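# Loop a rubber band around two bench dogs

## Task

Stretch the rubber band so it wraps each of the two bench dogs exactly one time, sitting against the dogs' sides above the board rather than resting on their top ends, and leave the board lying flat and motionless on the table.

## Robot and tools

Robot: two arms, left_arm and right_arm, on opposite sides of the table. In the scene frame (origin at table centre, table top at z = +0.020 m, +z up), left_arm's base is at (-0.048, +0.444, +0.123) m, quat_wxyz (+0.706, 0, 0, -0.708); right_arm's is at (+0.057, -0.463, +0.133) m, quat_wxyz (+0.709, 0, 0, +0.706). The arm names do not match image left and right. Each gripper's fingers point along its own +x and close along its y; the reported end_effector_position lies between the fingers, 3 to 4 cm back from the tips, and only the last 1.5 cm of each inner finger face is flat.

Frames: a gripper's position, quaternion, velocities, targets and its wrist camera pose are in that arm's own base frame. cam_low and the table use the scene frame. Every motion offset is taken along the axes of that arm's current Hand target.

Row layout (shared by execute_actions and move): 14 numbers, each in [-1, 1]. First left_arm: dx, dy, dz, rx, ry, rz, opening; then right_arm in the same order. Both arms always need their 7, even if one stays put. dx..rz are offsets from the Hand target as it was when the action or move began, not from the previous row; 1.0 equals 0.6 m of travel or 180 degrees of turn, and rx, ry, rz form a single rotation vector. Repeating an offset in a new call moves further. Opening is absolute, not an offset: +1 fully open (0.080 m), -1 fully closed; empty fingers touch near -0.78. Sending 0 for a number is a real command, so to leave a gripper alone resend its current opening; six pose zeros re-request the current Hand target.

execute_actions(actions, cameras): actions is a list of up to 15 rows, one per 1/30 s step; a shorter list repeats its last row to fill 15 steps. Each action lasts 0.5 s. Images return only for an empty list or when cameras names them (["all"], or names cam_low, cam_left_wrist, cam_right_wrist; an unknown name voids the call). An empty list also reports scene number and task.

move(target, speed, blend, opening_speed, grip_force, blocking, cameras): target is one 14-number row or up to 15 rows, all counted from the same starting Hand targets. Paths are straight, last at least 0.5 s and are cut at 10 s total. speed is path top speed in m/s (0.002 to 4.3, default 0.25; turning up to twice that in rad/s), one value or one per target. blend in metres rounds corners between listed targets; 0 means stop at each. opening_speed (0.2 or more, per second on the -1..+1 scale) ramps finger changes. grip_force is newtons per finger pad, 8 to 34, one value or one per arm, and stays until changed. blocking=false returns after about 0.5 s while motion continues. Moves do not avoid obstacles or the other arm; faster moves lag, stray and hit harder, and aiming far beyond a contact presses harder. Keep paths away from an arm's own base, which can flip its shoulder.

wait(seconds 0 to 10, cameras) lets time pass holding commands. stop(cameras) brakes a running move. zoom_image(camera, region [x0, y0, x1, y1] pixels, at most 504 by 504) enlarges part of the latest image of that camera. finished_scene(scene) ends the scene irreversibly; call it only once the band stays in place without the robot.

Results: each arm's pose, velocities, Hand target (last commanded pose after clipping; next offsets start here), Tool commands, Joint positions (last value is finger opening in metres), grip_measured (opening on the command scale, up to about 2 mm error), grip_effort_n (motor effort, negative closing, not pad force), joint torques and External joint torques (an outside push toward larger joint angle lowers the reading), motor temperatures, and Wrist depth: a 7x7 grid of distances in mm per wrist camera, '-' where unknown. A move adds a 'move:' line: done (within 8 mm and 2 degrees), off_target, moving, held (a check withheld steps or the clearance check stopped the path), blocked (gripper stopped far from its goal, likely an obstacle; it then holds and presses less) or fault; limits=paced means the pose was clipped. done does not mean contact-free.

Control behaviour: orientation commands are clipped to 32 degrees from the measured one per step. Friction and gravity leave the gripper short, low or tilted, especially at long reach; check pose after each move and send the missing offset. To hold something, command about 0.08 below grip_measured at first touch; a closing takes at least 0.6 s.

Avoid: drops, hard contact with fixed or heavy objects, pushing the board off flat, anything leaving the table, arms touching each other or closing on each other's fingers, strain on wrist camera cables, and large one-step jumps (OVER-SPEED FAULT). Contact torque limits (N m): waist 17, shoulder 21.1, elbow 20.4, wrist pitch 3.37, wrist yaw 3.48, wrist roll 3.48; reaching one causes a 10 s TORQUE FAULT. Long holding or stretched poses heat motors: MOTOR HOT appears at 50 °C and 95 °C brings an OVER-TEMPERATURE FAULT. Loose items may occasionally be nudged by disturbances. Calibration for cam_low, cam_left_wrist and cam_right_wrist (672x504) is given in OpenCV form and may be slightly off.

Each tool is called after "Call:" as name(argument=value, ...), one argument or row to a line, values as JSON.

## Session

Call:
execute_actions(
  actions=[],
)

Call:
zoom_image(
  camera="cam_low",
  region=[200, 220, 420, 310],
)

Scene clock: 0.00 s.
left_arm: end_effector_position=(+0.3835, +0.0248, +0.2373) grip_measured=+1.000 grip_effort_n=n/a end_effector_quat_wxyz=(+0.924, -0.191, +0.037, -0.331) | right_arm: end_effector_position=(+0.1517, +0.3053, +0.1227) grip_measured=+1.000 grip_effort_n=n/a end_effector_quat_wxyz=(+0.674, -0.072, +0.050, +0.734)
Joint positions: left_arm=[0.42 1.569 0.706 0.988 1.093 -0.498 0.08] | right_arm=[0.766 1.529 0.371 0.886 -0.87 -0.234 0.08]
Joint velocities: within noise
Joint torques (N m): no reading
External joint torques (N m): no reading
Motor temperatures (°C): left_arm=[23 33 26 26 27 24] | right_arm=[21 39 28 25 26 28]
Heat: left arm: hottest shoulder 33 °C (+0.0 °C/min); right arm: hottest shoulder 39 °C (+0.0 °C/min).
Wrist depth (mm): cam_left_wrist=[356 362 1602 592 1746 - 1578 / 404 361 1555 - 2630 - 1678 / 1349 368 420 - - - 1869 / 1490 - 429 - 2663 - - / 515 82 692 2394 - 93 - / - 77 - 1853 1991 - - / - 73 373 486 1652 1652 -] | cam_right_wrist=[156 174 - - 1257 1527 - / 166 186 1835 1591 1649 1559 1591 / 172 189 1945 1724 1820 1559 1737 / 166 217 2322 2127 1881 1945 1806 / - 211 1724 1686 1850 1764 1750 / - 94 1379 1371 1363 89 71 / - 273 284 298 300 89 61]
Hand target: left_arm +0.3838, +0.0253, +0.2384; +0.925, -0.187, +0.034, -0.329 | right_arm +0.1515, +0.3056, +0.1243; +0.673, -0.071, +0.047, +0.735
Tool commands: left_gripper/opening=+1.0 right_gripper/opening=+1.0
camera_calibration:
cam_left_wrist: T_world_to_cam=[[-0.616119, -0.702264, 0.356683, 0.177759], [-0.425275, -0.0845687, -0.901105, 0.408749], [0.662978, -0.706876, -0.246551, -0.0995764], [0, 0, 0, 1]] pos_world=[0.349368, 0.0890129, 0.280371]
cam_right_wrist: T_world_to_cam=[[0.99809, 0.0451065, 0.0422108, -0.166636], [0.0594622, -0.516181, -0.854413, 0.281115], [-0.0167512, 0.855291, -0.517877, -0.109828], [0, 0, 0, 1]] pos_world=[0.147763, 0.246558, 0.190345]

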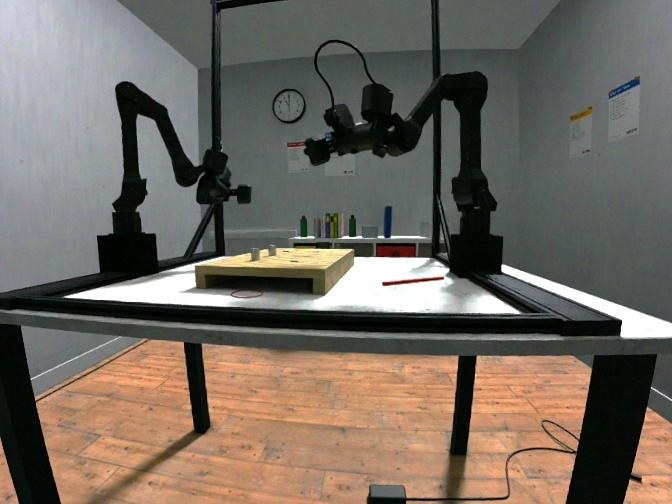

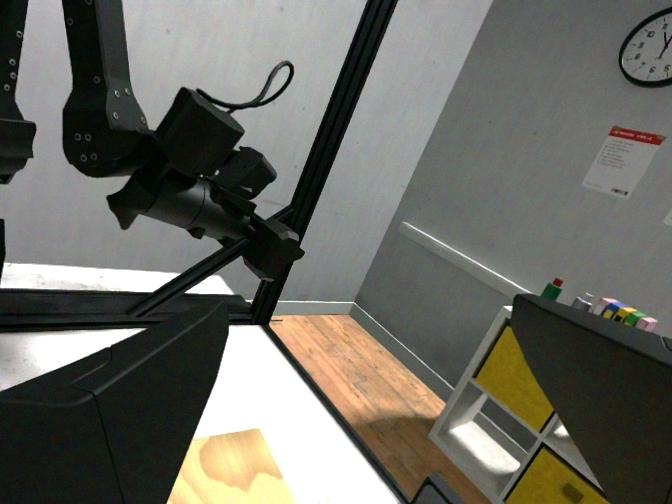

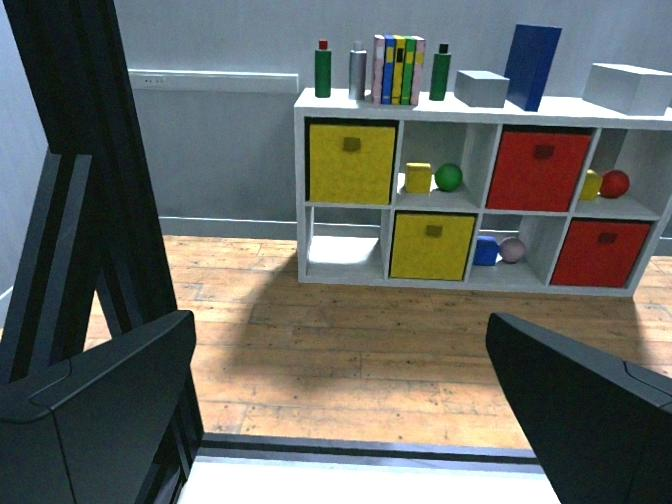

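Scaled by 2.291 from the camera's 672x504 image, which has a finer 960x720 frame.

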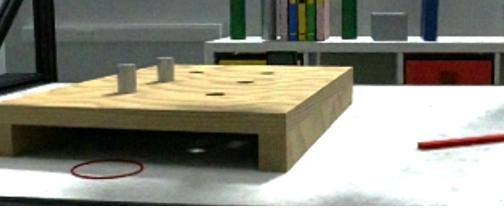

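Call:
move(
  target=[-0.25,0,0,0,0,0,-0.7,-0.634,-0.299,0.02,0.437,0.339,-0.36,-0.3],
  speed=0.35,
  cameras=["cam_right_wrist","cam_low"],
)

Scene clock: 29.27 s.
left_arm: end_effector_position=(+0.2692, +0.1203, +0.2291) grip_measured=-0.696 grip_effort_n=-15.6 end_effector_quat_wxyz=(+0.935, -0.180, +0.059, -0.299) | right_arm: end_effector_position=(+0.3581, -0.0500, +0.2049) grip_measured=-0.297 grip_effort_n=-15.1 end_effector_quat_wxyz=(+0.725, -0.005, +0.689, -0.001)
Joint positions: left_arm=[0.956 1.546 0.547 1.554 1.575 -0.936 0.004] | right_arm=[-0.138 1.912 1.955 -1.563 0.002 -0.144 0.022]
Joint torques (N m): left_arm=[0.08 -6.34 3.84 0.84 -0.18 -0.12] | right_arm=[0.09 -8.58 7.03 -0.11 0.05 0.18]
External joint torques (N m): left_arm=[0.11 -1.72 -0.96 0.08 0.16 -0.14] | right_arm=[0.1 -0.47 1.45 -0.56 0.06 0.18]
Heat: left arm: hottest shoulder 37 °C (+8.2 °C/min); right arm: hottest shoulder 40 °C (+2.1 °C/min).
Wrist depth (mm): cam_left_wrist=[219 198 1459 1746 2630 - 1791 / 497 256 275 188 - - - / 546 - - - - - 1806 / 562 630 750 - - 1973 - / - - 666 94 83 1665 1511 / 373 - - - 67 - - / - - - - 62 - -] | cam_right_wrist=[283 282 286 290 297 340 337 / 297 297 303 304 348 356 1115 / 312 316 319 322 332 382 1191 / 333 334 336 340 401 402 1308 / 406 408 409 414 421 427 1396 / - - - 443 81 424 1459 / - - - - - - -]
Hand target: left_arm +0.2667, +0.1186, +0.2292; +0.925, -0.187, +0.034, -0.329 | right_arm +0.3617, -0.0500, +0.2045; +0.707, +0.000, +0.707, +0.000
Off the commanded pose: left_arm 0.003 m, 5 deg | right_arm 0.004 m, 3 deg.
joint sent to its limit (left arm) — joint 5 (wrist yaw), upper limit. The joint targets are off in orientation, not in position.
joint sent to its limit (right arm) — joint 4 (wrist pitch), lower limit. The joint targets are off in orientation, not in position.
move: off_target (left_arm, right_arm)
camera_calibration:
cam_right_wrist: T_world_to_cam=[[0.0136855, -0.998464, 0.0536844, -0.0620498], [-0.94853, 0.00402478, 0.31666, 0.302641], [-0.31639, -0.0552549, -0.947019, 0.389825], [0, 0, 0, 1]] pos_world=[0.41125, -0.0416328, 0.276668]
Images, in order (width x height): cam_low 672x504, cam_right_wrist 672x504.

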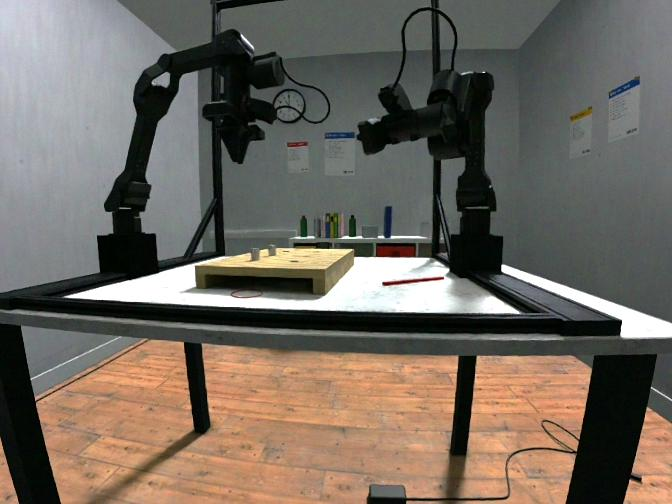

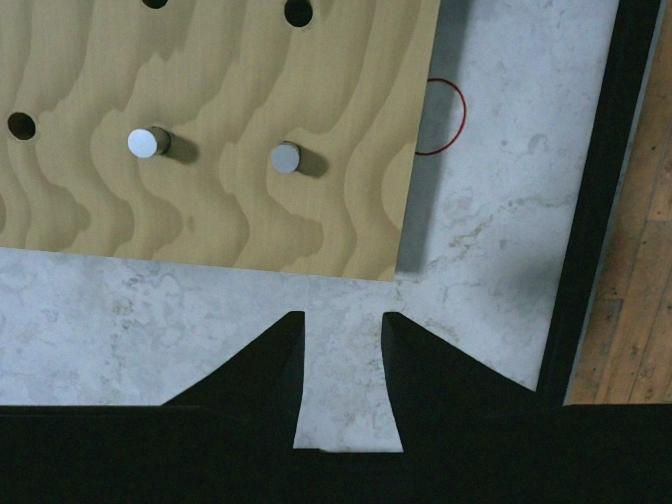

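Call:
move(
  target=[0,0,0,0,0,0,-0.7,0.3075,-0.207,0.082,0,0,0,-0.2],
  speed=0.25,
  cameras=["cam_right_wrist"],
)

Scene clock: 49.90 s.
left_arm: end_effector_position=(+0.2692, +0.1203, +0.2292) grip_measured=-0.696 grip_effort_n=-15.1 end_effector_quat_wxyz=(+0.935, -0.180, +0.059, -0.299) | right_arm: end_effector_position=(+0.4067, -0.1737, +0.0217) grip_measured=-0.203 grip_effort_n=15.6 end_effector_quat_wxyz=(+0.704, +0.003, +0.710, -0.003)
Joint positions: left_arm=[0.956 1.546 0.547 1.554 1.575 -0.936 0.004] | right_arm=[-0.402 2.313 1.841 -1.106 0.003 -0.394 0.026]
Joint torques (N m): left_arm=[0.14 -6.31 3.85 0.86 -0.16 -0.06] | right_arm=[0.16 -11.56 6.74 0.22 0 -0.1]
External joint torques (N m): left_arm=[0.16 -1.69 -0.95 0.09 0.18 -0.09] | right_arm=[0.17 -0.83 1.17 -0.11 0.01 -0.1]
Motor temperatures (°C): left_arm=[23 39 27 28 27 24] | right_arm=[21 44 33 26 26 28]
Heat: left arm: hottest shoulder 39 °C (+7.2 °C/min); right arm: hottest shoulder 44 °C (+6.0 °C/min).
Wrist depth (mm): cam_left_wrist=[387 - - - - - 1511 / 484 1411 - - - - - / 584 1639 - - - - 2029 / 579 640 735 - - 2049 - / 480 - - 84 83 1691 1522 / 373 - - - 67 - - / - - - - 63 - -] | cam_right_wrist=[113 113 158 159 159 160 158 / 120 122 168 169 170 170 166 / 128 129 180 181 181 182 166 / 137 138 191 193 194 195 178 / 148 149 201 - 203 207 193 / - - 73 226 80 204 1243 / - - 76 248 - - -]
Hand target: left_arm +0.2667, +0.1186, +0.2293; +0.925, -0.187, +0.034, -0.329 | right_arm +0.4109, -0.1740, +0.0200; +0.707, +0.000, +0.707, +0.000
Off the commanded pose: left_arm 0.003 m, 5 deg | right_arm 0.005 m, 1 deg.
joint sent to its limit (left arm) — joint 5 (wrist yaw), upper limit. The joint targets are off in orientation, not in position.
move: off_target (left_arm)
camera_calibration:
cam_right_wrist: T_world_to_cam=[[0.00229163, -0.999023, 0.0441283, -0.171573], [-0.928265, 0.0142868, 0.371645, 0.399625], [-0.371912, -0.0418144, -0.927326, 0.249372], [0, 0, 0, 1]] pos_world=[0.464095, -0.166687, 0.0903018]
Images, in order (width x height): cam_right_wrist 672x504.

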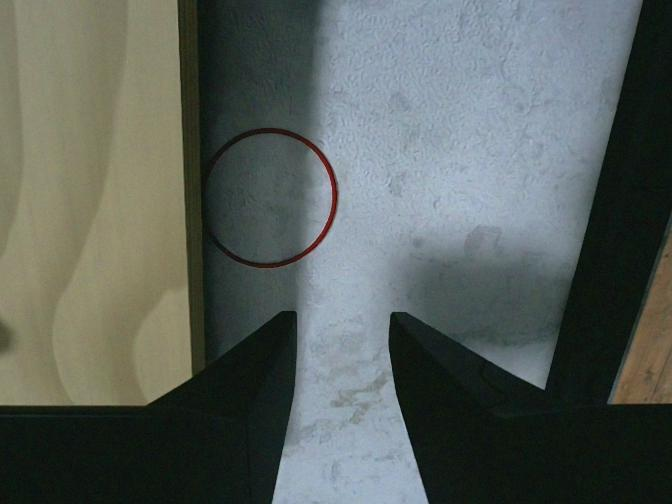

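Call:
move(
  target=[
    [0,0,0,0,0,0,-0.7,0,-0.001,0.026,0,0,0,-0.35],
    [0,0,0,0,0,0,-0.7,0.113,-0.001,0.026,0,0,0,-0.35],
  ],
  speed=0.15,
  cameras=["cam_right_wrist"],
)

Scene clock: 54.97 s.
left_arm: end_effector_position=(+0.2692, +0.1203, +0.2292) grip_measured=-0.696 grip_effort_n=-15.6 end_effector_quat_wxyz=(+0.935, -0.180, +0.059, -0.299) | right_arm: end_effector_position=(+0.4283, -0.1767, -0.0404) grip_measured=-0.347 grip_effort_n=-15.1 end_effector_quat_wxyz=(+0.711, -0.004, +0.704, -0.001)
Joint positions: left_arm=[0.956 1.546 0.547 1.554 1.575 -0.936 0.004] | right_arm=[-0.39 2.464 1.853 -0.948 0.003 -0.394 0.019]
Joint torques (N m): left_arm=[0.17 -6.21 3.85 0.82 -0.21 -0.07] | right_arm=[0.3 -12.09 4.22 0.36 -0.02 0.14]
External joint torques (N m): left_arm=[0.17 -1.61 -0.93 0.06 0.14 -0.09] | right_arm=[0.3 -0.63 -1.25 -0.01 0.01 0.14]
Heat: left arm: hottest shoulder 39 °C (+6.5 °C/min); right arm: hottest shoulder 45 °C (+6.5 °C/min).
Wrist depth (mm): cam_left_wrist=[348 - - - 2449 - 1718 / 488 1522 1602 - 2110 - - / 568 1746 1691 2197 - - 1420 / 559 656 836 899 - 2197 - / - 562 - 94 83 1678 1522 / 370 - - - 67 - - / - - - - 62 - -] | cam_right_wrist=[- 102 103 103 104 104 105 / - 109 110 111 108 112 112 / - 117 115 117 118 118 119 / - 122 126 125 126 128 127 / - 131 132 132 133 134 137 / - 138 - 145 85 143 145 / - - - 158 66 - -]
Hand target: left_arm +0.2667, +0.1186, +0.2293; +0.925, -0.187, +0.034, -0.329 | right_arm +0.4266, -0.1744, -0.0478; +0.707, +0.000, +0.707, +0.000
Off the commanded pose: left_arm 0.003 m, 5 deg | right_arm 0.008 m, 1 deg.
joint sent to its limit (left arm) — joint 5 (wrist yaw), upper limit. The joint targets are off in orientation, not in position.
move: off_target (left_arm)
camera_calibration:
cam_right_wrist: T_world_to_cam=[[0.0135472, -0.998558, 0.051953, -0.176371], [-0.935049, 0.00575685, 0.354471, 0.443507], [-0.354259, -0.0533807, -0.933623, 0.189767], [0, 0, 0, 1]] pos_world=[0.484317, -0.16854, 0.029123]
Images, in order (width x height): cam_right_wrist 672x504.

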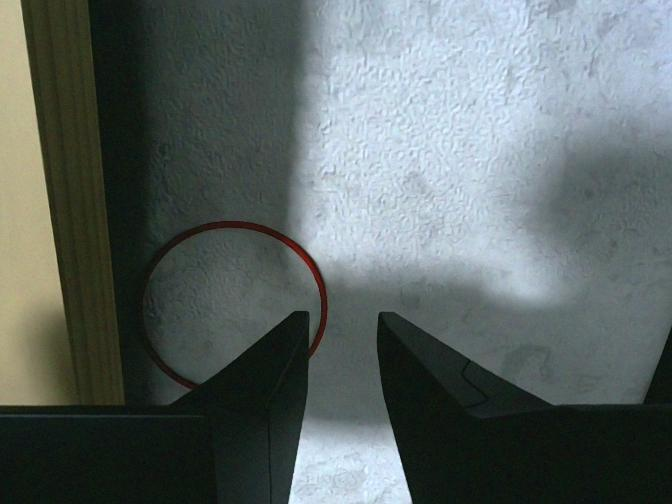

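Call:
move(
  target=[
    [0,0,0,0,0,0,-0.7,0.0,0.0095,0,0,0,0,-0.35],
    [0,0,0,0,0,0,-0.7,0.037,0.0095,0,0,0,0,-0.35],
  ],
  speed=0.08,
  cameras=["cam_right_wrist"],
)

Call:
zoom_image(
  camera="cam_right_wrist",
  region=[236, 222, 436, 400],
)

Scene clock: 59.27 s.
left_arm: end_effector_position=(+0.2692, +0.1203, +0.2292) grip_measured=-0.696 grip_effort_n=-15.6 end_effector_quat_wxyz=(+0.935, -0.180, +0.059, -0.299) | right_arm: end_effector_position=(+0.4307, -0.1724, -0.0593) grip_measured=-0.347 grip_effort_n=-14.7 end_effector_quat_wxyz=(+0.714, -0.006, +0.700, -0.003)
Joint positions: left_arm=[0.956 1.546 0.547 1.554 1.575 -0.936 0.004] | right_arm=[-0.379 2.488 1.818 -0.878 0.005 -0.383 0.019]
Joint torques (N m): left_arm=[0.17 -6.13 3.84 0.84 -0.19 -0.1] | right_arm=[0.34 -11.4 3.77 0.28 -0.04 0.13]
External joint torques (N m): left_arm=[0.16 -1.51 -0.98 0.07 0.16 -0.12] | right_arm=[0.26 0.03 -1.58 -0.12 -0.01 0.12]
Heat: left arm: hottest shoulder 39 °C (+6.1 °C/min); right arm: hottest shoulder 46 °C (+7.1 °C/min).
Wrist depth (mm): cam_left_wrist=[336 1490 - - 1973 - 1652 / 490 1614 - - 2394 - 1665 / 555 1590 - - - - 1791 / 564 699 - - - 1678 - / 489 561 - 84 83 1678 1544 / 371 - - - 67 - - / - - - - 62 - -] | cam_right_wrist=[- 86 87 87 88 89 89 / - 91 92 93 93 94 95 / - 98 99 99 99 100 99 / - 103 104 105 107 107 107 / - 111 110 111 112 114 115 / - 116 - 120 85 120 123 / - - - 132 66 - -]
Hand target: left_arm +0.2667, +0.1186, +0.2293; +0.925, -0.187, +0.034, -0.329 | right_arm +0.4265, -0.1688, -0.0700; +0.707, +0.000, +0.707, +0.000
Off the commanded pose: left_arm 0.003 m, 5 deg | right_arm 0.012 m, 1 deg.
joint sent to its limit (left arm) — joint 5 (wrist yaw), upper limit. The joint targets are off in orientation, not in position.
move: off_target (left_arm, right_arm)
camera_calibration:
cam_right_wrist: T_world_to_cam=[[0.0133336, -0.998254, 0.0575508, -0.17063], [-0.93848, 0.00736923, 0.345254, 0.453675], [-0.345075, -0.0586137, -0.936743, 0.168185], [0, 0, 0, 1]] pos_world=[0.486076, -0.163817, 0.0107333]
Images, in order (width x height): cam_right_wrist 672x504.

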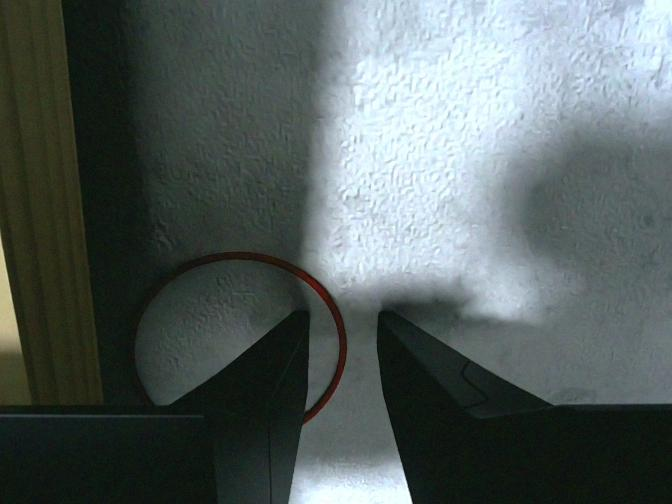

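Scaled by 2.520 from the camera's 672x504 image, which has a finer 960x720 frame.

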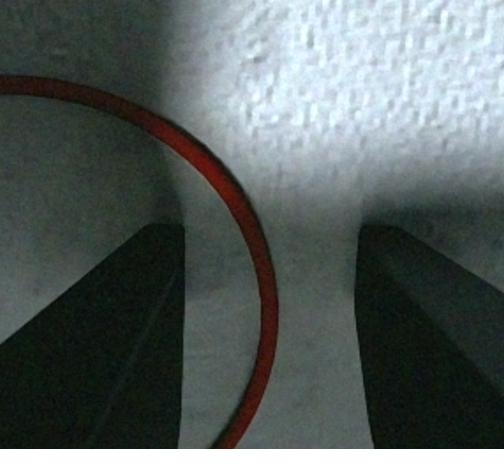

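Call:
move(
  target=[
    [0,0,0,0,0,0,-0.7,0.0,0.001,-0.017,0,0,0,-0.35],
    [0,0,0,0,0,0,-0.7,0.015,0.001,-0.017,0,0,0,-0.35],
    [0,0,0,0,0,0,-0.7,0.015,0.001,-0.017,0,0,0,-1],
  ],
  speed=0.06,
  cameras=["cam_right_wrist"],
)

Call:
zoom_image(
  camera="cam_right_wrist",
  region=[236, 222, 436, 400],
)

Scene clock: 64.17 s.
left_arm: end_effector_position=(+0.2692, +0.1203, +0.2292) grip_measured=-0.696 grip_effort_n=-15.6 end_effector_quat_wxyz=(+0.935, -0.180, +0.059, -0.299) | right_arm: end_effector_position=(+0.4266, -0.1708, -0.0634) grip_measured=-0.756 grip_effort_n=-83.5 end_effector_quat_wxyz=(+0.720, -0.007, +0.694, -0.005)
Joint positions: left_arm=[0.956 1.546 0.547 1.554 1.575 -0.936 0.004] | right_arm=[-0.38 2.466 1.757 -0.822 0.002 -0.383 0.001]
Joint torques (N m): left_arm=[0.16 -6.34 3.83 0.87 -0.18 -0.07] | right_arm=[-0.35 -10.81 2.08 0.46 -0.04 -0.09]
External joint torques (N m): left_arm=[0.16 -1.73 -0.99 0.1 0.16 -0.09] | right_arm=[-0.29 0.28 -3.08 0.06 -0.02 -0.09]
Heat: left arm: hottest shoulder 39 °C (+5.1 °C/min); right arm: hottest shoulder 47 °C (+8.1 °C/min).
Wrist depth (mm): cam_left_wrist=[346 - 1459 - - - 1761 / 466 1411 - - - - - / 574 1544 - - - - 2152 / 568 658 - - - 2291 - / - 473 629 93 93 1652 1533 / 373 - - - 67 - - / - - - - 62 - -] | cam_right_wrist=[- 88 88 89 90 91 91 / - 92 93 94 94 95 96 / - 98 100 99 100 101 101 / - 103 104 105 108 107 108 / - 111 112 110 112 115 115 / - 117 - 74 75 121 123 / - - - - - - -]
Hand target: left_arm +0.2667, +0.1186, +0.2293; +0.925, -0.187, +0.034, -0.329 | right_arm +0.4163, -0.1682, -0.0791; +0.707, +0.000, +0.707, +0.000
Off the commanded pose: left_arm 0.003 m, 5 deg | right_arm 0.019 m, 2 deg.
joint sent to its limit (left arm) — joint 5 (wrist yaw), upper limit. The joint targets are off in orientation, not in position.
move: off_target (left_arm, right_arm); target 3's new opening was sent with right_arm's hand 0.019 m and 2 deg from that target
camera_calibration:
cam_right_wrist: T_world_to_cam=[[0.0113665, -0.998079, 0.0608982, -0.167719], [-0.943977, 0.00937731, 0.329879, 0.452902], [-0.329817, -0.061236, -0.942057, 0.155766], [0, 0, 0, 1]] pos_world=[0.480809, -0.162105, 0.007551]
Images, in order (width x height): cam_right_wrist 672x504.

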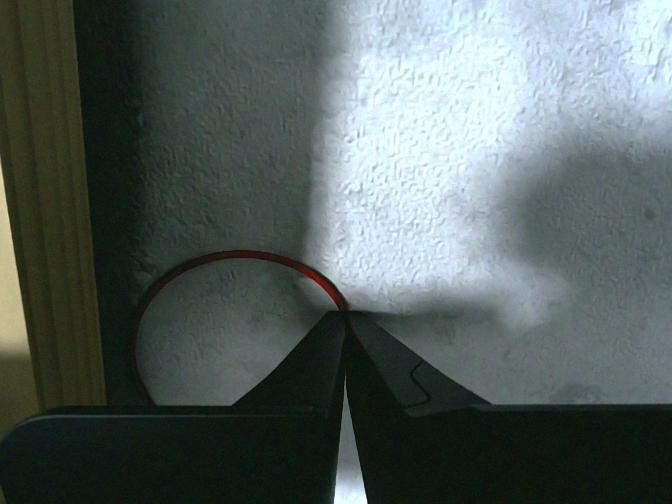

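Scaled by 2.520 from the camera's 672x504 image, which has a finer 960x720 frame.

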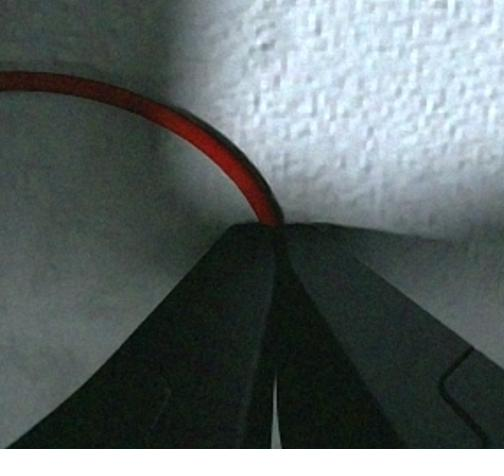

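Call:
move(
  target=[
    [0,0,0,0,0,0,-0.7,-0.05,-0.05,0.01,0,0,0,-1],
    [0,0,0,0,0,0,-0.7,-0.28,-0.05,-0.02,0,0,0,-1],
  ],
  speed=0.12,
  blend=0.01,
  cameras=["cam_right_wrist","cam_low"],
)

Call:
zoom_image(
  camera="cam_low",
  region=[180, 190, 300, 300],
)

Scene clock: 68.77 s.
left_arm: end_effector_position=(+0.2692, +0.1203, +0.2292) grip_measured=-0.696 grip_effort_n=-15.6 end_effector_quat_wxyz=(+0.935, -0.180, +0.059, -0.299) | right_arm: end_effector_position=(+0.4014, -0.1964, +0.0816) grip_measured=-0.756 grip_effort_n=-83.5 end_effector_quat_wxyz=(+0.699, +0.005, +0.715, +0.001)
Joint positions: left_arm=[0.956 1.546 0.547 1.554 1.575 -0.936 0.004] | right_arm=[-0.454 2.321 2.093 -1.367 0.003 -0.449 0.001]
Joint torques (N m): left_arm=[0.16 -6.24 3.73 0.85 -0.2 -0.07] | right_arm=[-0.32 -14.19 7.02 -0.2 -0.01 -0.08]
External joint torques (N m): left_arm=[0.16 -1.61 -1.09 0.08 0.15 -0.09] | right_arm=[-0.18 -3.24 1.31 -0.5 0.01 -0.08]
Motor temperatures (°C): left_arm=[23 39 27 27 27 24] | right_arm=[21 49 32 26 26 28]
Heat: left arm: hottest shoulder 39 °C (+4.0 °C/min); right arm: hottest shoulder 49 °C (+10.0 °C/min).
Wrist depth (mm): cam_left_wrist=[387 - - - - - 1590 / 489 - 1955 - - - - / 565 - - - - - 1500 / 567 650 870 823 - 1920 - / - - - 94 83 1705 1567 / 373 - - - 67 - - / - - - - 62 - -] | cam_right_wrist=[166 169 214 211 211 199 921 / 177 179 225 226 225 220 985 / 189 191 241 242 242 238 1058 / 204 204 260 259 260 264 1149 / 221 221 276 272 277 1185 1243 / 235 235 - 74 75 1315 1331 / - - - - - - -]
Hand target: left_arm +0.2667, +0.1186, +0.2293; +0.925, -0.187, +0.034, -0.329 | right_arm +0.4043, -0.1983, +0.0889; +0.707, +0.000, +0.707, +0.000
Off the commanded pose: left_arm 0.003 m, 5 deg | right_arm 0.008 m, 1 deg.
joint sent to its limit (left arm) — joint 5 (wrist yaw), upper limit. The joint targets are off in orientation, not in position.
move: off_target (left_arm)
camera_calibration:
cam_right_wrist: T_world_to_cam=[[0.00650818, -0.999313, 0.0364784, -0.198125], [-0.922819, 0.0080493, 0.385149, 0.368262], [-0.385178, -0.0361696, -0.922133, 0.307974], [0, 0, 0, 1]] pos_world=[0.459754, -0.189813, 0.149384]
Images, in order (width x height): cam_low 672x504, cam_right_wrist 672x504.

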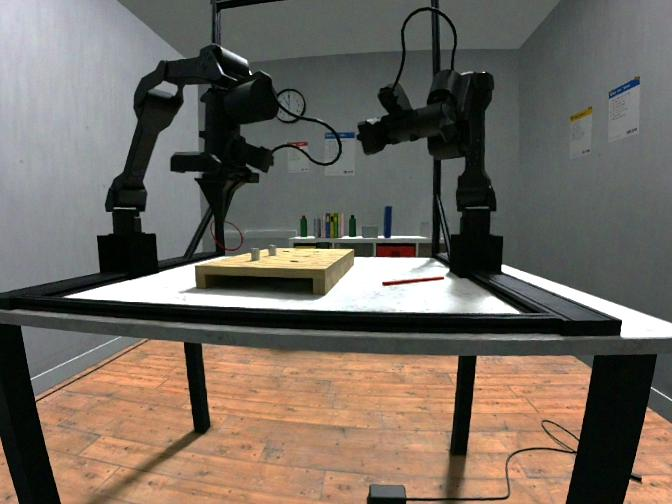

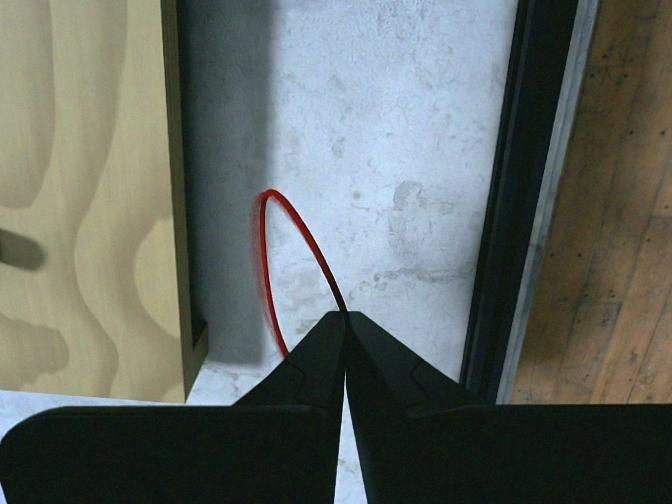

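Scaled by 4.200 from the camera's 672x504 image, which has a finer 960x720 frame.

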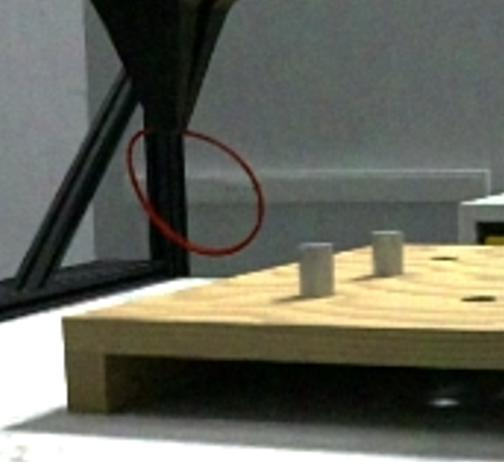

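Call:
move(
  target=[
    [0,0,0,0,0,0,-0.7,-0.06,0.05,-0.01,0,0,0,-1],
    [0,0,0,0,0,0,-0.7,-0.06,0.363,-0.027,-0.111,0,0,-1],
  ],
  speed=0.2,
  blend=0.02,
  cameras=["cam_right_wrist","cam_low"],
)

Call:
zoom_image(
  camera="cam_low",
  region=[190, 190, 310, 300],
)

Scene clock: 79.10 s.
left_arm: end_effector_position=(+0.2692, +0.1203, +0.2292) grip_measured=-0.696 grip_effort_n=-15.6 end_effector_quat_wxyz=(+0.935, -0.180, +0.059, -0.299) | right_arm: end_effector_position=(+0.3895, +0.0194, +0.1226) grip_measured=-0.756 grip_effort_n=-83.5 end_effector_quat_wxyz=(+0.692, -0.126, +0.700, +0.124)
Joint positions: left_arm=[0.956 1.546 0.547 1.554 1.575 -0.936 0.004] | right_arm=[0.051 2.043 1.812 -1.35 0.003 -0.305 0.001]
Joint torques (N m): left_arm=[0.21 -6.12 3.87 0.86 -0.22 -0.09] | right_arm=[-0.18 -13.14 4.07 0.36 -0.01 0.15]
External joint torques (N m): left_arm=[0.22 -1.49 -0.93 0.09 0.12 -0.11] | right_arm=[-0.2 -3.9 -1.64 0.05 0.02 0.15]
Motor temperatures (°C): left_arm=[23 40 27 27 27 24] | right_arm=[21 56 32 25 26 28]
Heat: left arm: hottest shoulder 40 °C (+4.1 °C/min); right arm: hottest shoulder 56 °C (+17.3 °C/min). Heating fast: the right arm's shoulder motor: a push or a pull is the cause, and it goes on while you think. Ease it with your next call, before anything else.
Wrist depth (mm): cam_left_wrist=[- 429 204 189 775 - 1602 / 522 254 192 205 - - - / 217 255 250 - - - 1837 / 565 301 713 2598 2219 1761 - / 417 552 674 94 83 1705 1480 / 371 - - - 67 - - / - - - - 63 - -] | cam_right_wrist=[205 205 205 207 208 209 210 / 218 219 219 221 221 222 223 / 232 233 233 235 236 238 289 / 298 250 251 252 255 258 313 / 326 328 324 264 273 336 338 / 351 352 - 74 75 362 362 / - - - - - - -]
Hand target: left_arm +0.2667, +0.1186, +0.2293; +0.925, -0.187, +0.034, -0.329 | right_arm +0.3882, +0.0194, +0.1252; +0.697, -0.122, +0.696, +0.123
Off the commanded pose: left_arm 0.003 m, 5 deg | right_arm 0.003 m, 1 deg.
MOTOR HOT: joint 2 (shoulder) of the right arm reports 56 °C; the controller stops that arm at 95 °C. To cool a motor, set the load down, stop pushing, or move to a pose that needs little force.
joint sent to its limit (left arm) — joint 5 (wrist yaw), upper limit. The joint targets are off in orientation, not in position.
move: off_target (left_arm)
camera_calibration:
cam_right_wrist: T_world_to_cam=[[0.358453, -0.932511, 0.0439804, -0.123094], [-0.871415, -0.317325, 0.374087, 0.327453], [-0.334884, -0.172418, -0.92635, 0.332575], [0, 0, 0, 1]] pos_world=[0.440845, 0.046464, 0.190998]
Images, in order (width x height): cam_low 672x504, cam_right_wrist 672x504.

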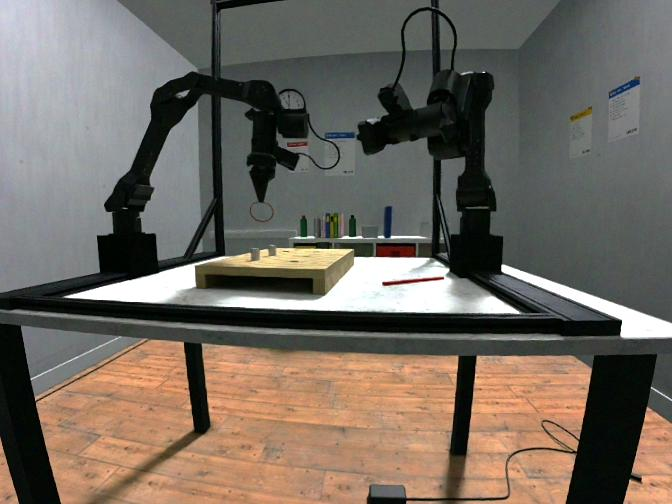

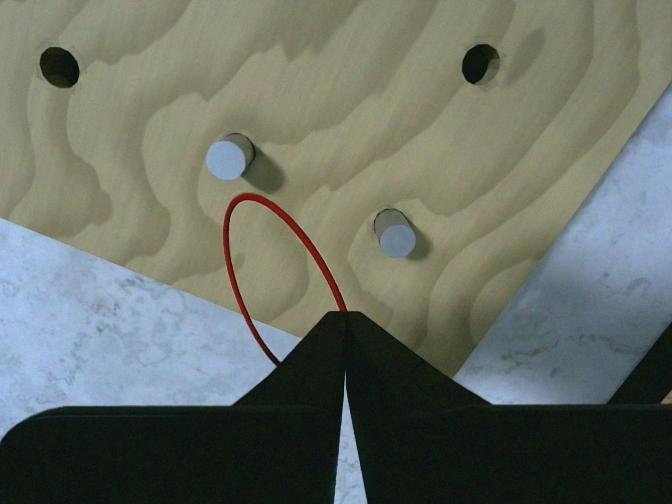

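Scaled by 4.200 from the camera's 672x504 image, which has a finer 960x720 frame.

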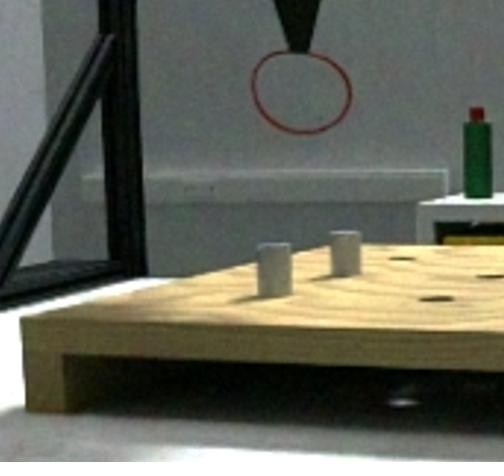

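Call:
move(
  target=[0,0,0,0,0,0,-0.7,0.083,0.033,0.015,0.156,0,0,-1],
  speed=0.12,
  cameras=["cam_right_wrist","cam_low"],
)

Call:
zoom_image(
  camera="cam_low",
  region=[220, 210, 310, 285],
)

Scene clock: 89.50 s.
left_arm: end_effector_position=(+0.2692, +0.1203, +0.2292) grip_measured=-0.696 grip_effort_n=-15.6 end_effector_quat_wxyz=(+0.935, -0.180, +0.059, -0.299) | right_arm: end_effector_position=(+0.3919, +0.0399, +0.0839) grip_measured=-0.756 grip_effort_n=-83.5 end_effector_quat_wxyz=(+0.712, +0.049, +0.699, -0.048)
Joint positions: left_arm=[0.956 1.546 0.547 1.554 1.575 -0.936 0.004] | right_arm=[0.103 2.043 1.658 -1.166 0.003 0.24 0.001]
Joint torques (N m): left_arm=[0.15 -6.14 3.83 0.84 -0.2 -0.11] | right_arm=[0.38 -9.59 3.96 0.47 0.03 0.14]
External joint torques (N m): left_arm=[0.15 -1.51 -0.97 0.07 0.14 -0.14] | right_arm=[0.38 -0.41 -1.78 0.07 0.02 0.14]
Motor temperatures (°C): left_arm=[23 40 27 27 27 24] | right_arm=[21 55 32 25 26 28]
Heat: left arm: hottest shoulder 40 °C (+3.0 °C/min); right arm: hottest shoulder 55 °C (+15.1 °C/min). Fold the right arm in close to its base, or ease its load, before you think long.
Wrist depth (mm): cam_left_wrist=[- 430 240 1746 666 - 1578 / - 513 238 274 - 1869 - / 548 284 226 232 - - 2152 / 539 266 265 261 - 1806 - / 448 414 614 94 82 1678 1490 / 370 - - - 67 - - / - - - - 62 - -] | cam_right_wrist=[170 170 174 175 177 178 179 / 179 181 183 185 186 189 190 / 190 190 194 197 198 200 206 / 205 204 206 210 212 214 223 / 217 219 219 218 227 230 241 / 229 231 - 74 75 305 313 / - - - - - - -]
Hand target: left_arm +0.2667, +0.1186, +0.2293; +0.925, -0.187, +0.034, -0.329 | right_arm +0.3899, +0.0413, +0.0754; +0.705, +0.050, +0.705, -0.050
Off the commanded pose: left_arm 0.003 m, 5 deg | right_arm 0.009 m, 1 deg.
MOTOR HOT: still on. Joint 2 (shoulder) of the right arm reports 55 °C.
joint sent to its limit (left arm) — joint 5 (wrist yaw), upper limit. The joint targets are off in orientation, not in position.
move: off_target (left_arm, right_arm)
camera_calibration:
cam_right_wrist: T_world_to_cam=[[-0.126997, -0.990966, 0.0430961, 0.0894157], [-0.928783, 0.134054, 0.34553, 0.357287], [-0.348186, 0.00385421, -0.937418, 0.300126], [0, 0, 0, 1]] pos_world=[0.447697, 0.0395554, 0.154037]
Images, in order (width x height): cam_low 672x504, cam_right_wrist 672x504.

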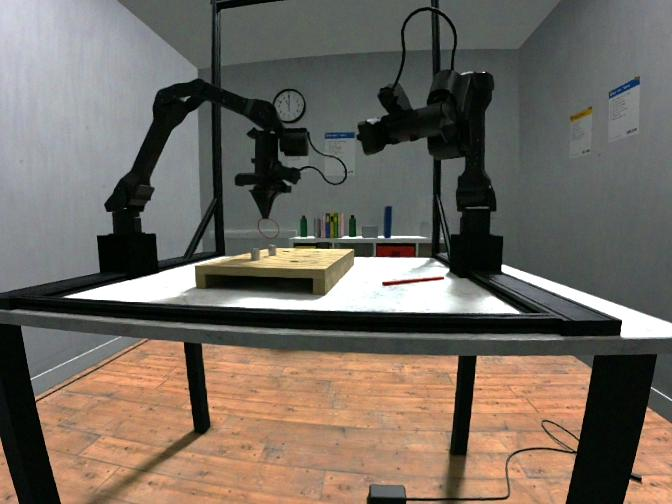

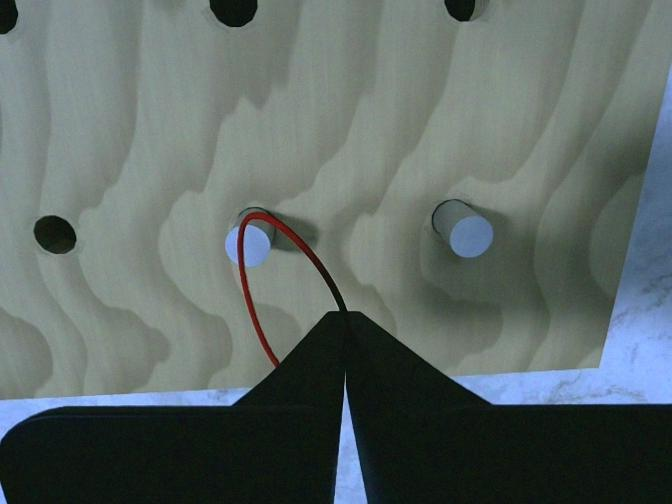

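Scaled by 5.600 from the camera's 672x504 image, which has a finer 960x720 frame.

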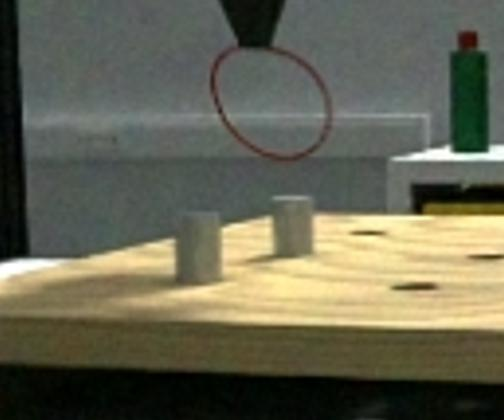

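Call:
move(
  target=[0,0,0,0,0,0,-0.7,0.076,0.004,-0.002,0,0,0,-1],
  speed=0.1,
  cameras=["cam_right_wrist","cam_low"],
)

Call:
zoom_image(
  camera="cam_low",
  region=[220, 210, 310, 285],
)

Scene clock: 102.67 s.
left_arm: end_effector_position=(+0.2692, +0.1203, +0.2292) grip_measured=-0.696 grip_effort_n=-15.6 end_effector_quat_wxyz=(+0.935, -0.180, +0.059, -0.299) | right_arm: end_effector_position=(+0.3916, +0.0423, +0.0371) grip_measured=-0.756 grip_effort_n=-83.5 end_effector_quat_wxyz=(+0.711, +0.048, +0.700, -0.049)
Joint positions: left_arm=[0.956 1.546 0.547 1.554 1.575 -0.936 0.004] | right_arm=[0.109 2.088 1.535 -1.002 0.003 0.246 0.001]
Joint torques (N m): left_arm=[0.14 -6.21 3.83 0.83 -0.19 -0.1] | right_arm=[0.36 -9.89 4.07 0.45 0.01 0.17]
External joint torques (N m): left_arm=[0.13 -1.63 -0.95 0.07 0.15 -0.13] | right_arm=[0.38 -0.63 -1.4 0.09 0 0.17]
Heat: left arm: hottest shoulder 40 °C (+2.0 °C/min); right arm: hottest shoulder 52 °C (+9.1 °C/min). Fold the right arm in close to its base, or ease its load, before you think long.
Wrist depth (mm): cam_left_wrist=[- 433 274 - 789 - 1420 / 1349 497 260 - - - 1902 / 539 570 251 - - - 1718 / 548 286 235 2267 - 2174 - / 274 300 281 93 83 1678 1490 / 370 - - - 67 - - / - - - - 62 - -] | cam_right_wrist=[128 129 131 132 133 134 136 / - 137 138 139 141 143 144 / 144 145 146 149 152 151 155 / 153 154 153 158 160 158 165 / 166 166 166 165 172 175 177 / 174 175 - 74 75 186 189 / - - - - - - -]
Hand target: left_arm +0.2667, +0.1186, +0.2293; +0.925, -0.187, +0.034, -0.329 | right_arm +0.3891, +0.0438, +0.0298; +0.706, +0.050, +0.705, -0.050
Off the commanded pose: left_arm 0.003 m, 5 deg | right_arm 0.008 m, 1 deg.
MOTOR HOT: still on. Joint 2 (shoulder) of the right arm reports 52 °C.
joint sent to its limit (left arm) — joint 5 (wrist yaw), upper limit. The joint targets are off in orientation, not in position.
move: off_target (left_arm)
camera_calibration:
cam_right_wrist: T_world_to_cam=[[-0.126865, -0.990953, 0.0437792, 0.0937025], [-0.927506, 0.134156, 0.348906, 0.372375], [-0.351622, 0.00365835, -0.936135, 0.257504], [0, 0, 0, 1]] pos_world=[0.447812, 0.0419563, 0.107032]
Images, in order (width x height): cam_low 672x504, cam_right_wrist 672x504.

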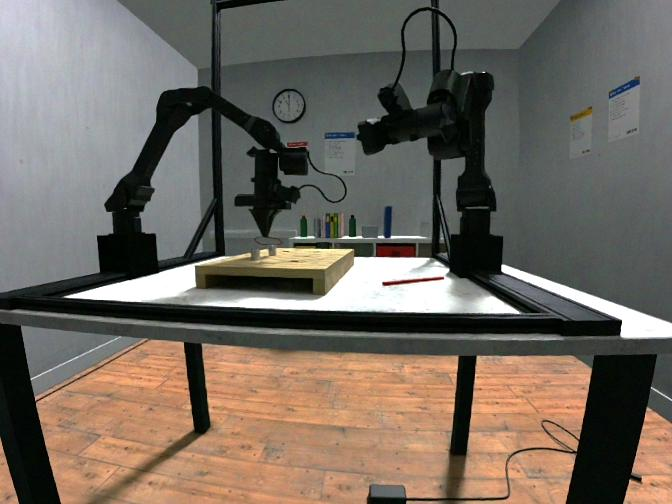

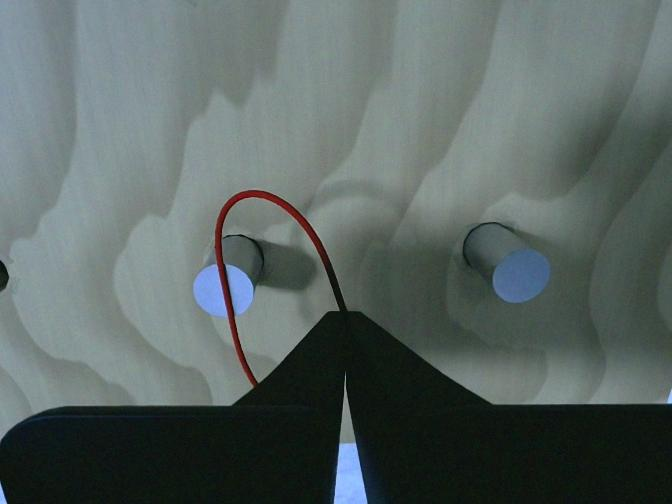

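Scaled by 5.600 from the camera's 672x504 image, which has a finer 960x720 frame.

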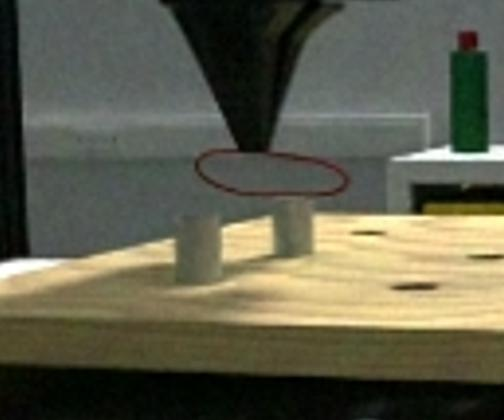

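Call:
move(
  target=[
    [0,0,0,0,0,0,-0.7,-0.06,0,0,0,0,0,-1],
    [0,0,0,0,0,0,-0.7,-0.06,0.037,0,0,0,0,-1],
  ],
  speed=0.1,
  cameras=["cam_right_wrist","cam_low"],
)

Call:
zoom_image(
  camera="cam_low",
  region=[220, 210, 310, 285],
)

Scene clock: 109.20 s.
left_arm: end_effector_position=(+0.2692, +0.1203, +0.2292) grip_measured=-0.696 grip_effort_n=-15.6 end_effector_quat_wxyz=(+0.935, -0.180, +0.059, -0.299) | right_arm: end_effector_position=(+0.3883, +0.0659, +0.0669) grip_measured=-0.756 grip_effort_n=-83.5 end_effector_quat_wxyz=(+0.704, +0.047, +0.707, -0.047)
Joint positions: left_arm=[0.956 1.546 0.547 1.554 1.575 -0.936 0.004] | right_arm=[0.167 2.074 1.635 -1.135 -0.001 0.3 0.001]
Joint torques (N m): left_arm=[0.25 -6.24 3.85 0.84 -0.2 -0.1] | right_arm=[-0.21 -9.87 6.85 -0.16 0.05 0.17]
External joint torques (N m): left_arm=[0.25 -1.63 -0.95 0.08 0.14 -0.12] | right_arm=[-0.25 -0.51 1.22 -0.49 0.04 0.17]
Heat: left arm: hottest shoulder 40 °C (+1.0 °C/min); right arm: hottest shoulder 52 °C (+8.1 °C/min). Fold the right arm in close to its base, or ease its load, before you think long.
Wrist depth (mm): cam_left_wrist=[- 448 255 271 - - - / 513 1480 257 299 2267 - - / 545 - 281 246 - - 2697 / 582 293 288 257 - 1614 - / 471 426 283 94 83 1665 1522 / 374 - - - 67 - - / - - - - 63 - -] | cam_right_wrist=[153 154 155 157 159 161 163 / 162 164 165 167 168 171 173 / 172 174 176 178 181 181 185 / 187 187 189 192 193 197 200 / 198 200 202 201 208 212 215 / 211 212 - 74 75 292 296 / - - - - - - -]
Hand target: left_arm +0.2667, +0.1186, +0.2293; +0.925, -0.187, +0.034, -0.329 | right_arm +0.3922, +0.0656, +0.0657; +0.705, +0.050, +0.705, -0.050
Off the commanded pose: left_arm 0.003 m, 5 deg | right_arm 0.004 m, 1 deg.
MOTOR HOT: still on. Joint 2 (shoulder) of the right arm reports 52 °C.
joint sent to its limit (left arm) — joint 5 (wrist yaw), upper limit. The joint targets are off in orientation, not in position.
move: off_target (left_arm)
camera_calibration:
cam_right_wrist: T_world_to_cam=[[-0.120987, -0.991682, 0.0439171, 0.113181], [-0.921325, 0.128651, 0.366891, 0.352469], [-0.369489, 0.00392702, -0.929227, 0.29056], [0, 0, 0, 1]] pos_world=[0.445791, 0.0657534, 0.135708]
Images, in order (width x height): cam_low 672x504, cam_right_wrist 672x504.

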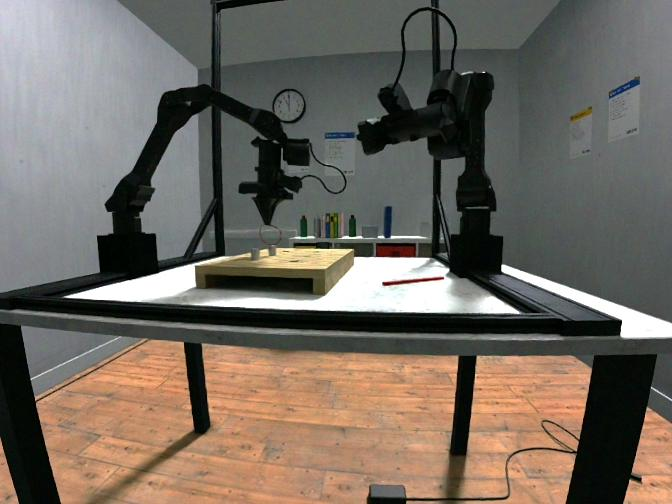

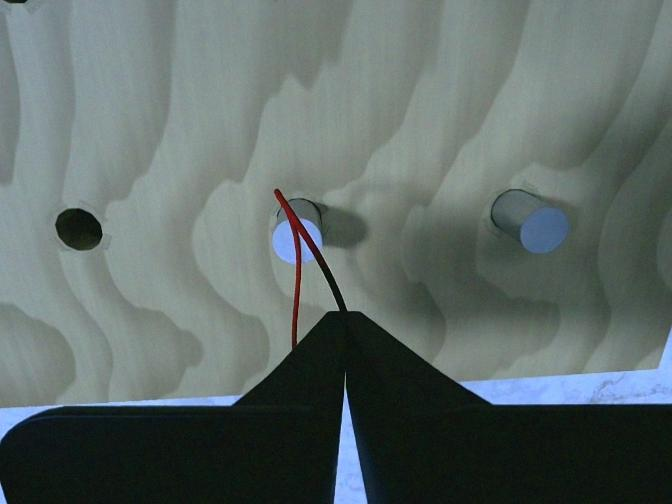

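Scaled by 5.600 from the camera's 672x504 image, which has a finer 960x720 frame.

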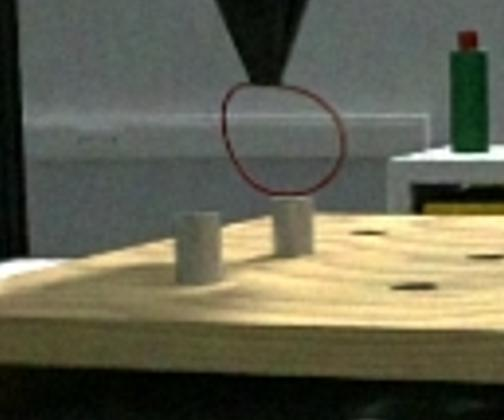

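Call:
move(
  target=[
    [0,0,0,0,0,0,-0.7,-0.07,0,0,0,0,0,-1],
    [0,0,0,0,0,0,-0.7,-0.07,-0.004,0.004,0,0,0,-1],
  ],
  speed=0.15,
  cameras=["cam_right_wrist","cam_low"],
)

Call:
zoom_image(
  camera="cam_low",
  region=[220, 210, 310, 285],
)

Scene clock: 116.50 s.
left_arm: end_effector_position=(+0.2692, +0.1203, +0.2292) grip_measured=-0.696 grip_effort_n=-15.6 end_effector_quat_wxyz=(+0.935, -0.180, +0.059, -0.299) | right_arm: end_effector_position=(+0.3903, +0.0636, +0.1038) grip_measured=-0.756 grip_effort_n=-83.5 end_effector_quat_wxyz=(+0.699, +0.048, +0.711, -0.050)
Joint positions: left_arm=[0.956 1.546 0.547 1.554 1.575 -0.936 0.004] | right_arm=[0.161 2.074 1.782 -1.296 -0.001 0.3 0.001]
Joint torques (N m): left_arm=[0.19 -6.25 3.82 0.84 -0.19 -0.08] | right_arm=[-0.31 -11.57 7.15 -0.17 0.04 -0.06]
External joint torques (N m): left_arm=[0.18 -1.66 -0.97 0.07 0.16 -0.1] | right_arm=[-0.29 -2.05 1.39 -0.48 0.02 -0.07]
Heat: left arm: hottest shoulder 40 °C (+1.0 °C/min); right arm: hottest shoulder 53 °C (+8.1 °C/min). Fold the right arm in close to its base, or ease its load, before you think long.
Wrist depth (mm): cam_left_wrist=[- 448 237 255 2010 - 1678 / 524 526 269 235 - - - / 555 287 278 234 - 2267 2010 / 564 297 264 291 - 1991 - / - 564 619 93 83 1652 1511 / 372 - - - 67 - - / - - - - 62 - -] | cam_right_wrist=[185 185 187 190 192 194 196 / 194 197 199 202 204 208 209 / 209 210 213 214 218 218 225 / 223 225 230 232 235 240 245 / 239 242 244 243 254 260 325 / 316 - - 74 75 343 348 / - - - - - - -]
Hand target: left_arm +0.2667, +0.1186, +0.2293; +0.925, -0.187, +0.034, -0.329 | right_arm +0.3942, +0.0629, +0.1078; +0.705, +0.050, +0.705, -0.050
Off the commanded pose: left_arm 0.003 m, 5 deg | right_arm 0.006 m, 1 deg.
MOTOR HOT: still on. Joint 2 (shoulder) of the right arm reports 53 °C.
joint sent to its limit (left arm) — joint 5 (wrist yaw), upper limit. The joint targets are off in orientation, not in position.
move: off_target (left_arm)
camera_calibration:
cam_right_wrist: T_world_to_cam=[[-0.126785, -0.990778, 0.0477941, 0.111342], [-0.915396, 0.135425, 0.37909, 0.336999], [-0.382067, 0.00431231, -0.924125, 0.329896], [0, 0, 0, 1]] pos_world=[0.448647, 0.0632539, 0.17179]
Images, in order (width x height): cam_low 672x504, cam_right_wrist 672x504.

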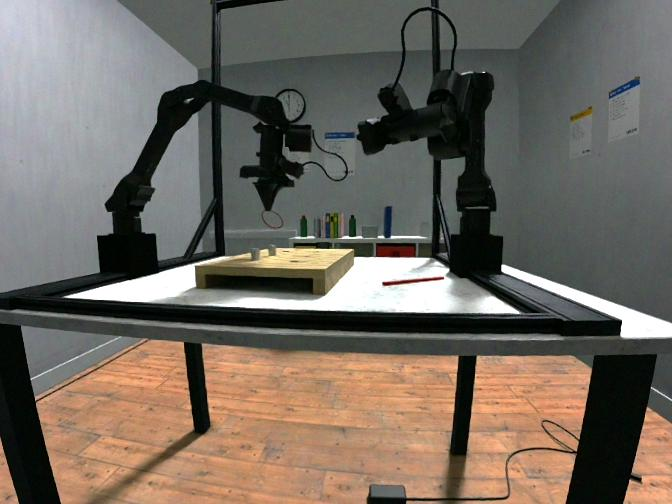

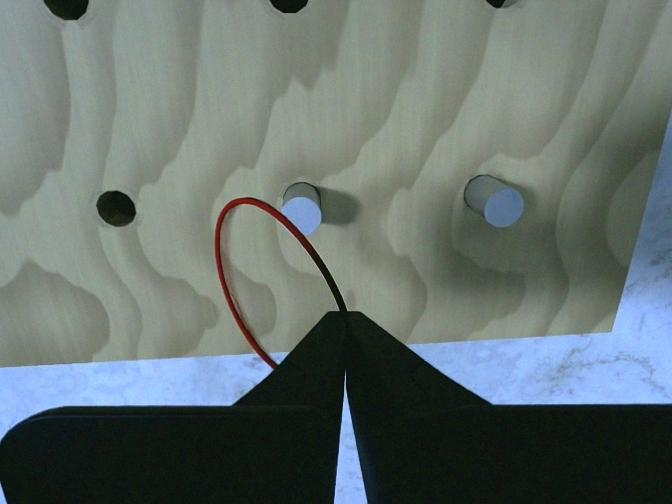

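Scaled by 5.600 from the camera's 672x504 image, which has a finer 960x720 frame.

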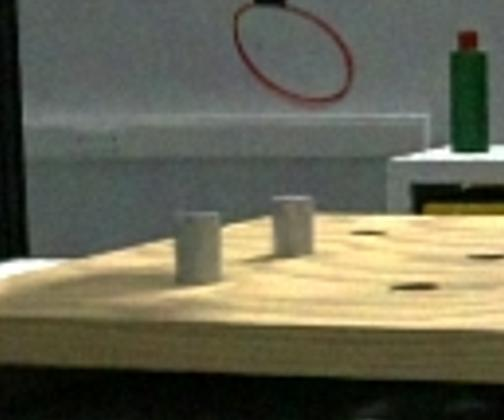

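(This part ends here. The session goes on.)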